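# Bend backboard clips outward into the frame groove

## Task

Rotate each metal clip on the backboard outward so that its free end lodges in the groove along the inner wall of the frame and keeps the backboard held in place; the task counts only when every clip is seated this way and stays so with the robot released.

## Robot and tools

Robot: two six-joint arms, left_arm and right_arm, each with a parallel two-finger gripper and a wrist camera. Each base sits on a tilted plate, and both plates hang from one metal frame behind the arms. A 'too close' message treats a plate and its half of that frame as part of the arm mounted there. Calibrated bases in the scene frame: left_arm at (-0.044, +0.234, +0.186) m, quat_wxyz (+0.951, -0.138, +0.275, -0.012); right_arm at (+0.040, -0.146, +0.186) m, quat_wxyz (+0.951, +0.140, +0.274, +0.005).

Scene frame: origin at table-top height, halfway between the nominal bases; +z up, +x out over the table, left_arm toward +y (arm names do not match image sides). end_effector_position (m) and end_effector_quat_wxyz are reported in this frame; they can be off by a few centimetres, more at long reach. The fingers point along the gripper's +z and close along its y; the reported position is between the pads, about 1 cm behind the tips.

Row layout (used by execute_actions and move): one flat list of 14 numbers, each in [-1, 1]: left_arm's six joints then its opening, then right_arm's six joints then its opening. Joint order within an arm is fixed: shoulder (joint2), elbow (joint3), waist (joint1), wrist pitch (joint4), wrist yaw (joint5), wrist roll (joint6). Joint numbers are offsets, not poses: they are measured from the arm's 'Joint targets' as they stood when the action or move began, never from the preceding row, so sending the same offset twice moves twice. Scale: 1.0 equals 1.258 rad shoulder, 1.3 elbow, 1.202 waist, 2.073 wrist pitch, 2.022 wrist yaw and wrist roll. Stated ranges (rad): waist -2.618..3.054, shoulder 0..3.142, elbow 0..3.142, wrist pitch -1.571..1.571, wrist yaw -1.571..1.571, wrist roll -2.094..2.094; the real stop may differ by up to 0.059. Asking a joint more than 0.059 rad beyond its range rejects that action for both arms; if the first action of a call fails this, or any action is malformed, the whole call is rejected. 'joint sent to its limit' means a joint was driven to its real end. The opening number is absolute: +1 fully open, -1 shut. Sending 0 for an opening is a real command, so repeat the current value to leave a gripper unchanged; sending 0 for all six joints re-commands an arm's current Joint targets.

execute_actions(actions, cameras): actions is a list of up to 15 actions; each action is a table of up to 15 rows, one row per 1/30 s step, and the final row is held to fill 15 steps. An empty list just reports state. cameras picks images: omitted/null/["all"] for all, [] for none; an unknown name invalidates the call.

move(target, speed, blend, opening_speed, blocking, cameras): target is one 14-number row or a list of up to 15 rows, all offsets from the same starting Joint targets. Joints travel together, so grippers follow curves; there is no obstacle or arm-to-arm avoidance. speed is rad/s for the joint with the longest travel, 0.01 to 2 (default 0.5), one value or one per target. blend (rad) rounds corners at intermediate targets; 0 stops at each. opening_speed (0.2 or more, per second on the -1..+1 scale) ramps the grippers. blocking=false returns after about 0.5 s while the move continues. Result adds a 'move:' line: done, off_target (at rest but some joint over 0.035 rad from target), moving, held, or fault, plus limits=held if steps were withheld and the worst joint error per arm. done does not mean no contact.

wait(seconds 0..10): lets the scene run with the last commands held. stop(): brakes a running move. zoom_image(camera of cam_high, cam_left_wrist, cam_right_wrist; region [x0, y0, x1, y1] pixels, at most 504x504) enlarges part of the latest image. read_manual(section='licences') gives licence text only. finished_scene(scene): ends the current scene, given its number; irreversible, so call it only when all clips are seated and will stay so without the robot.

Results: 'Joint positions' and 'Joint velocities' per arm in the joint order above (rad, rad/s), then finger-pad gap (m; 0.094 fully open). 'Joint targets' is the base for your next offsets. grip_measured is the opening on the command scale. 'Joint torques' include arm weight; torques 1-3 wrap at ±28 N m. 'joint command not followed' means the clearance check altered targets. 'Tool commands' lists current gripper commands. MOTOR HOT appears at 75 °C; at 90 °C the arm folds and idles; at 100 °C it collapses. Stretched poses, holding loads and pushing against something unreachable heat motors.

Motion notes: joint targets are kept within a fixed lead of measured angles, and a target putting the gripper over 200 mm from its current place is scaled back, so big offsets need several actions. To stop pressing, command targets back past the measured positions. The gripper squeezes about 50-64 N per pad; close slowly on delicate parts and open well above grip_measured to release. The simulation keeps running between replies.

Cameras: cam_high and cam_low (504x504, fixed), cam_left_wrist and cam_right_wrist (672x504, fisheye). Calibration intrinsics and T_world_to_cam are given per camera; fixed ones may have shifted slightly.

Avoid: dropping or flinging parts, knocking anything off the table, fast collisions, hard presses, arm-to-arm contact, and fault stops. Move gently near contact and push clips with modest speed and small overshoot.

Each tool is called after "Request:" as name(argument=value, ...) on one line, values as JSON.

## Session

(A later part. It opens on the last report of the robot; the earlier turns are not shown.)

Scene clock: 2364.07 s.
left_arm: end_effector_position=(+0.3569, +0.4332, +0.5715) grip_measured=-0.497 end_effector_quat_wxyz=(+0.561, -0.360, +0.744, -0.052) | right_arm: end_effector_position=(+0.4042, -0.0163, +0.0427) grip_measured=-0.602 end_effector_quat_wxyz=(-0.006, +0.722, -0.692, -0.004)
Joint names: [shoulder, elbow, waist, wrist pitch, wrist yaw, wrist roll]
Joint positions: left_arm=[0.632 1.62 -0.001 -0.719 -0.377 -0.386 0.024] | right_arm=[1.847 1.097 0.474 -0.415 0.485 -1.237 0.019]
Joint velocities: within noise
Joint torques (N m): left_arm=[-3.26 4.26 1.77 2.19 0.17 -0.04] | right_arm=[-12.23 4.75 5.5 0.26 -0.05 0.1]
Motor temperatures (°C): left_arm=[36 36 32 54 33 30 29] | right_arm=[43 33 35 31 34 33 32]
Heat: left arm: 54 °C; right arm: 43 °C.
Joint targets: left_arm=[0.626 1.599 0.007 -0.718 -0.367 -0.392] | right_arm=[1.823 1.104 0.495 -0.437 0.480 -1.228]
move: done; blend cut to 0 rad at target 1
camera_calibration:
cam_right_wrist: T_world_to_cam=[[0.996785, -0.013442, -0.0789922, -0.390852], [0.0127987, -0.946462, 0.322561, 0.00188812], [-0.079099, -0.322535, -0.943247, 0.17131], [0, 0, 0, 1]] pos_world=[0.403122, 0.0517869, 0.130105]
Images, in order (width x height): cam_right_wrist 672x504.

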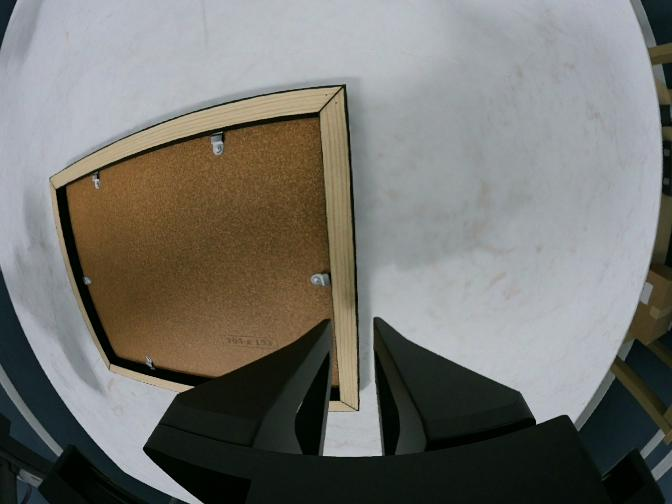

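Request:
move(target=[[0,0,0,0,0,0,-0.5,-0.07,0,0.02,0,0,0,-0.6],[0,0,0,0,0,0,-0.5,-0.225,-0.3723,0.2438,0.0178,0.0589,0.9298,-0.6]], speed=0.7, blend=0.04, cameras=["cam_right_wrist"])

Request:
zoom_image(camera="cam_right_wrist", region=[230, 90, 450, 270])

Scene clock: 2380.93 s.
left_arm: end_effector_position=(+0.3569, +0.4332, +0.5715) grip_measured=-0.497 end_effector_quat_wxyz=(+0.561, -0.360, +0.744, -0.052) | right_arm: end_effector_position=(+0.2698, -0.0192, +0.0908) grip_measured=-0.602 end_effector_quat_wxyz=(+0.000, -0.033, +0.999, +0.001)
Joint names: [shoulder, elbow, waist, wrist pitch, wrist yaw, wrist roll]
Joint positions: left_arm=[0.632 1.62 -0.001 -0.719 -0.377 -0.386 0.024] | right_arm=[1.559 0.633 0.769 -0.416 0.588 0.643 0.019]
Joint velocities: within noise
Joint torques (N m): left_arm=[-3.25 4.29 1.78 2.2 0.18 -0.03] | right_arm=[-7.46 2.85 4.4 0.56 0.1 0.03]
Motor temperatures (°C): left_arm=[36 36 32 54 33 30 29] | right_arm=[46 33 36 31 34 33 32]
Heat: left arm: 54 °C; right arm: 46 °C.
Joint targets: left_arm=[0.626 1.599 0.007 -0.718 -0.367 -0.392] | right_arm=[1.540 0.620 0.788 -0.400 0.599 0.651]
move: done
camera_calibration:
cam_right_wrist: T_world_to_cam=[[0.00851759, -0.996431, -0.0839811, -0.00495152], [-0.94124, -0.0363459, 0.335778, 0.259012], [-0.337632, 0.0761863, -0.93819, 0.282027], [0, 0, 0, 1]] pos_world=[0.339056, -0.0170064, 0.177208]
Images, in order (width x height): cam_right_wrist 672x504.

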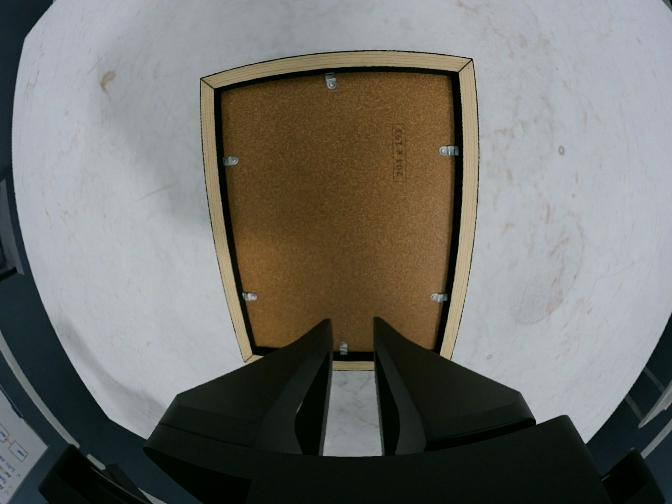

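Scaled by 2.291 from the camera's 672x504 image, which has a finer 960x720 frame.

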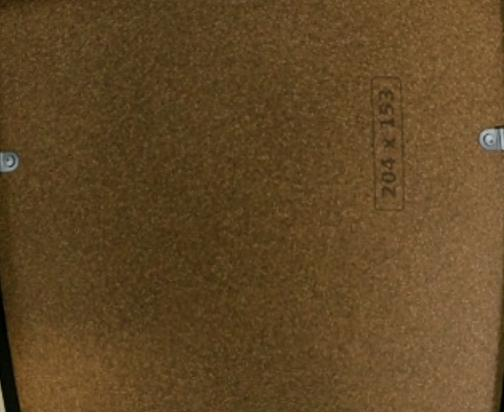

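Request:
zoom_image(camera="cam_right_wrist", region=[290, 40, 370, 110])

Request:
zoom_image(camera="cam_right_wrist", region=[420, 120, 490, 180])

Request:
zoom_image(camera="cam_right_wrist", region=[400, 265, 470, 325])

Request:
zoom_image(camera="cam_right_wrist", region=[205, 135, 275, 195])

Request:
zoom_image(camera="cam_right_wrist", region=[225, 265, 295, 325])

Request:
zoom_image(camera="cam_right_wrist", region=[305, 320, 385, 385])

Scaled by 6.300 from the camera's 672x504 image, which has a finer 960x720 frame.

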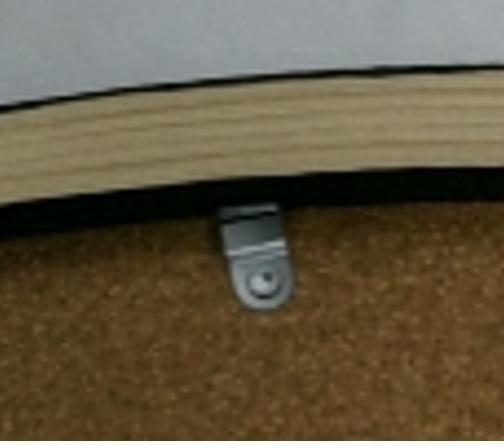

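Scaled by 7.200 from the camera's 672x504 image, which has a finer 960x720 frame.

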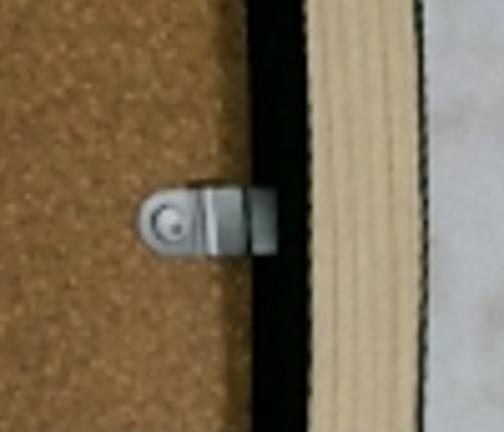

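Scaled by 7.200 from the camera's 672x504 image, which has a finer 960x720 frame.

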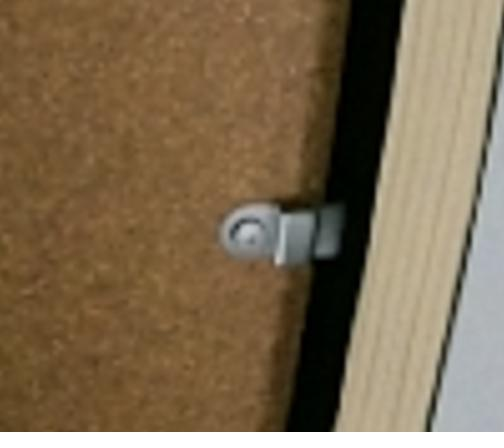

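Scaled by 7.200 from the camera's 672x504 image, which has a finer 960x720 frame.

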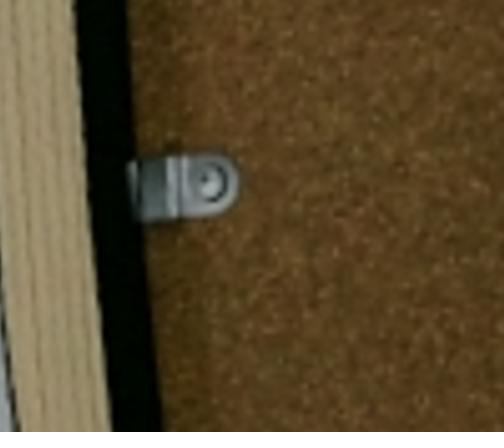

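Scaled by 7.200 from the camera's 672x504 image, which has a finer 960x720 frame.

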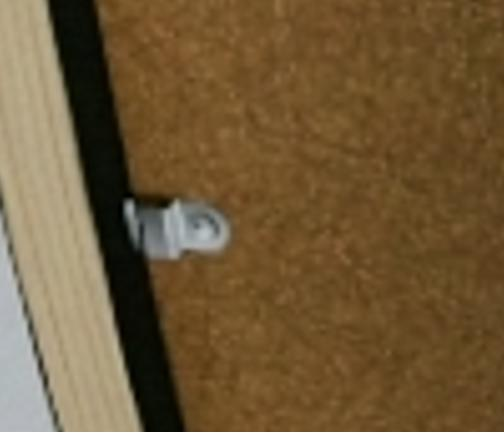

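Scaled by 6.300 from the camera's 672x504 image, which has a finer 960x720 frame.

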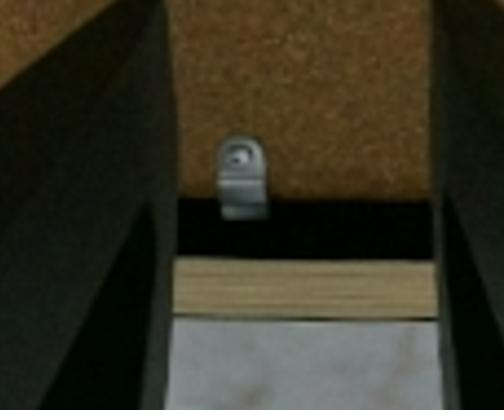

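Request:
finished_scene(scene=2)

The scene is finished: the task was done.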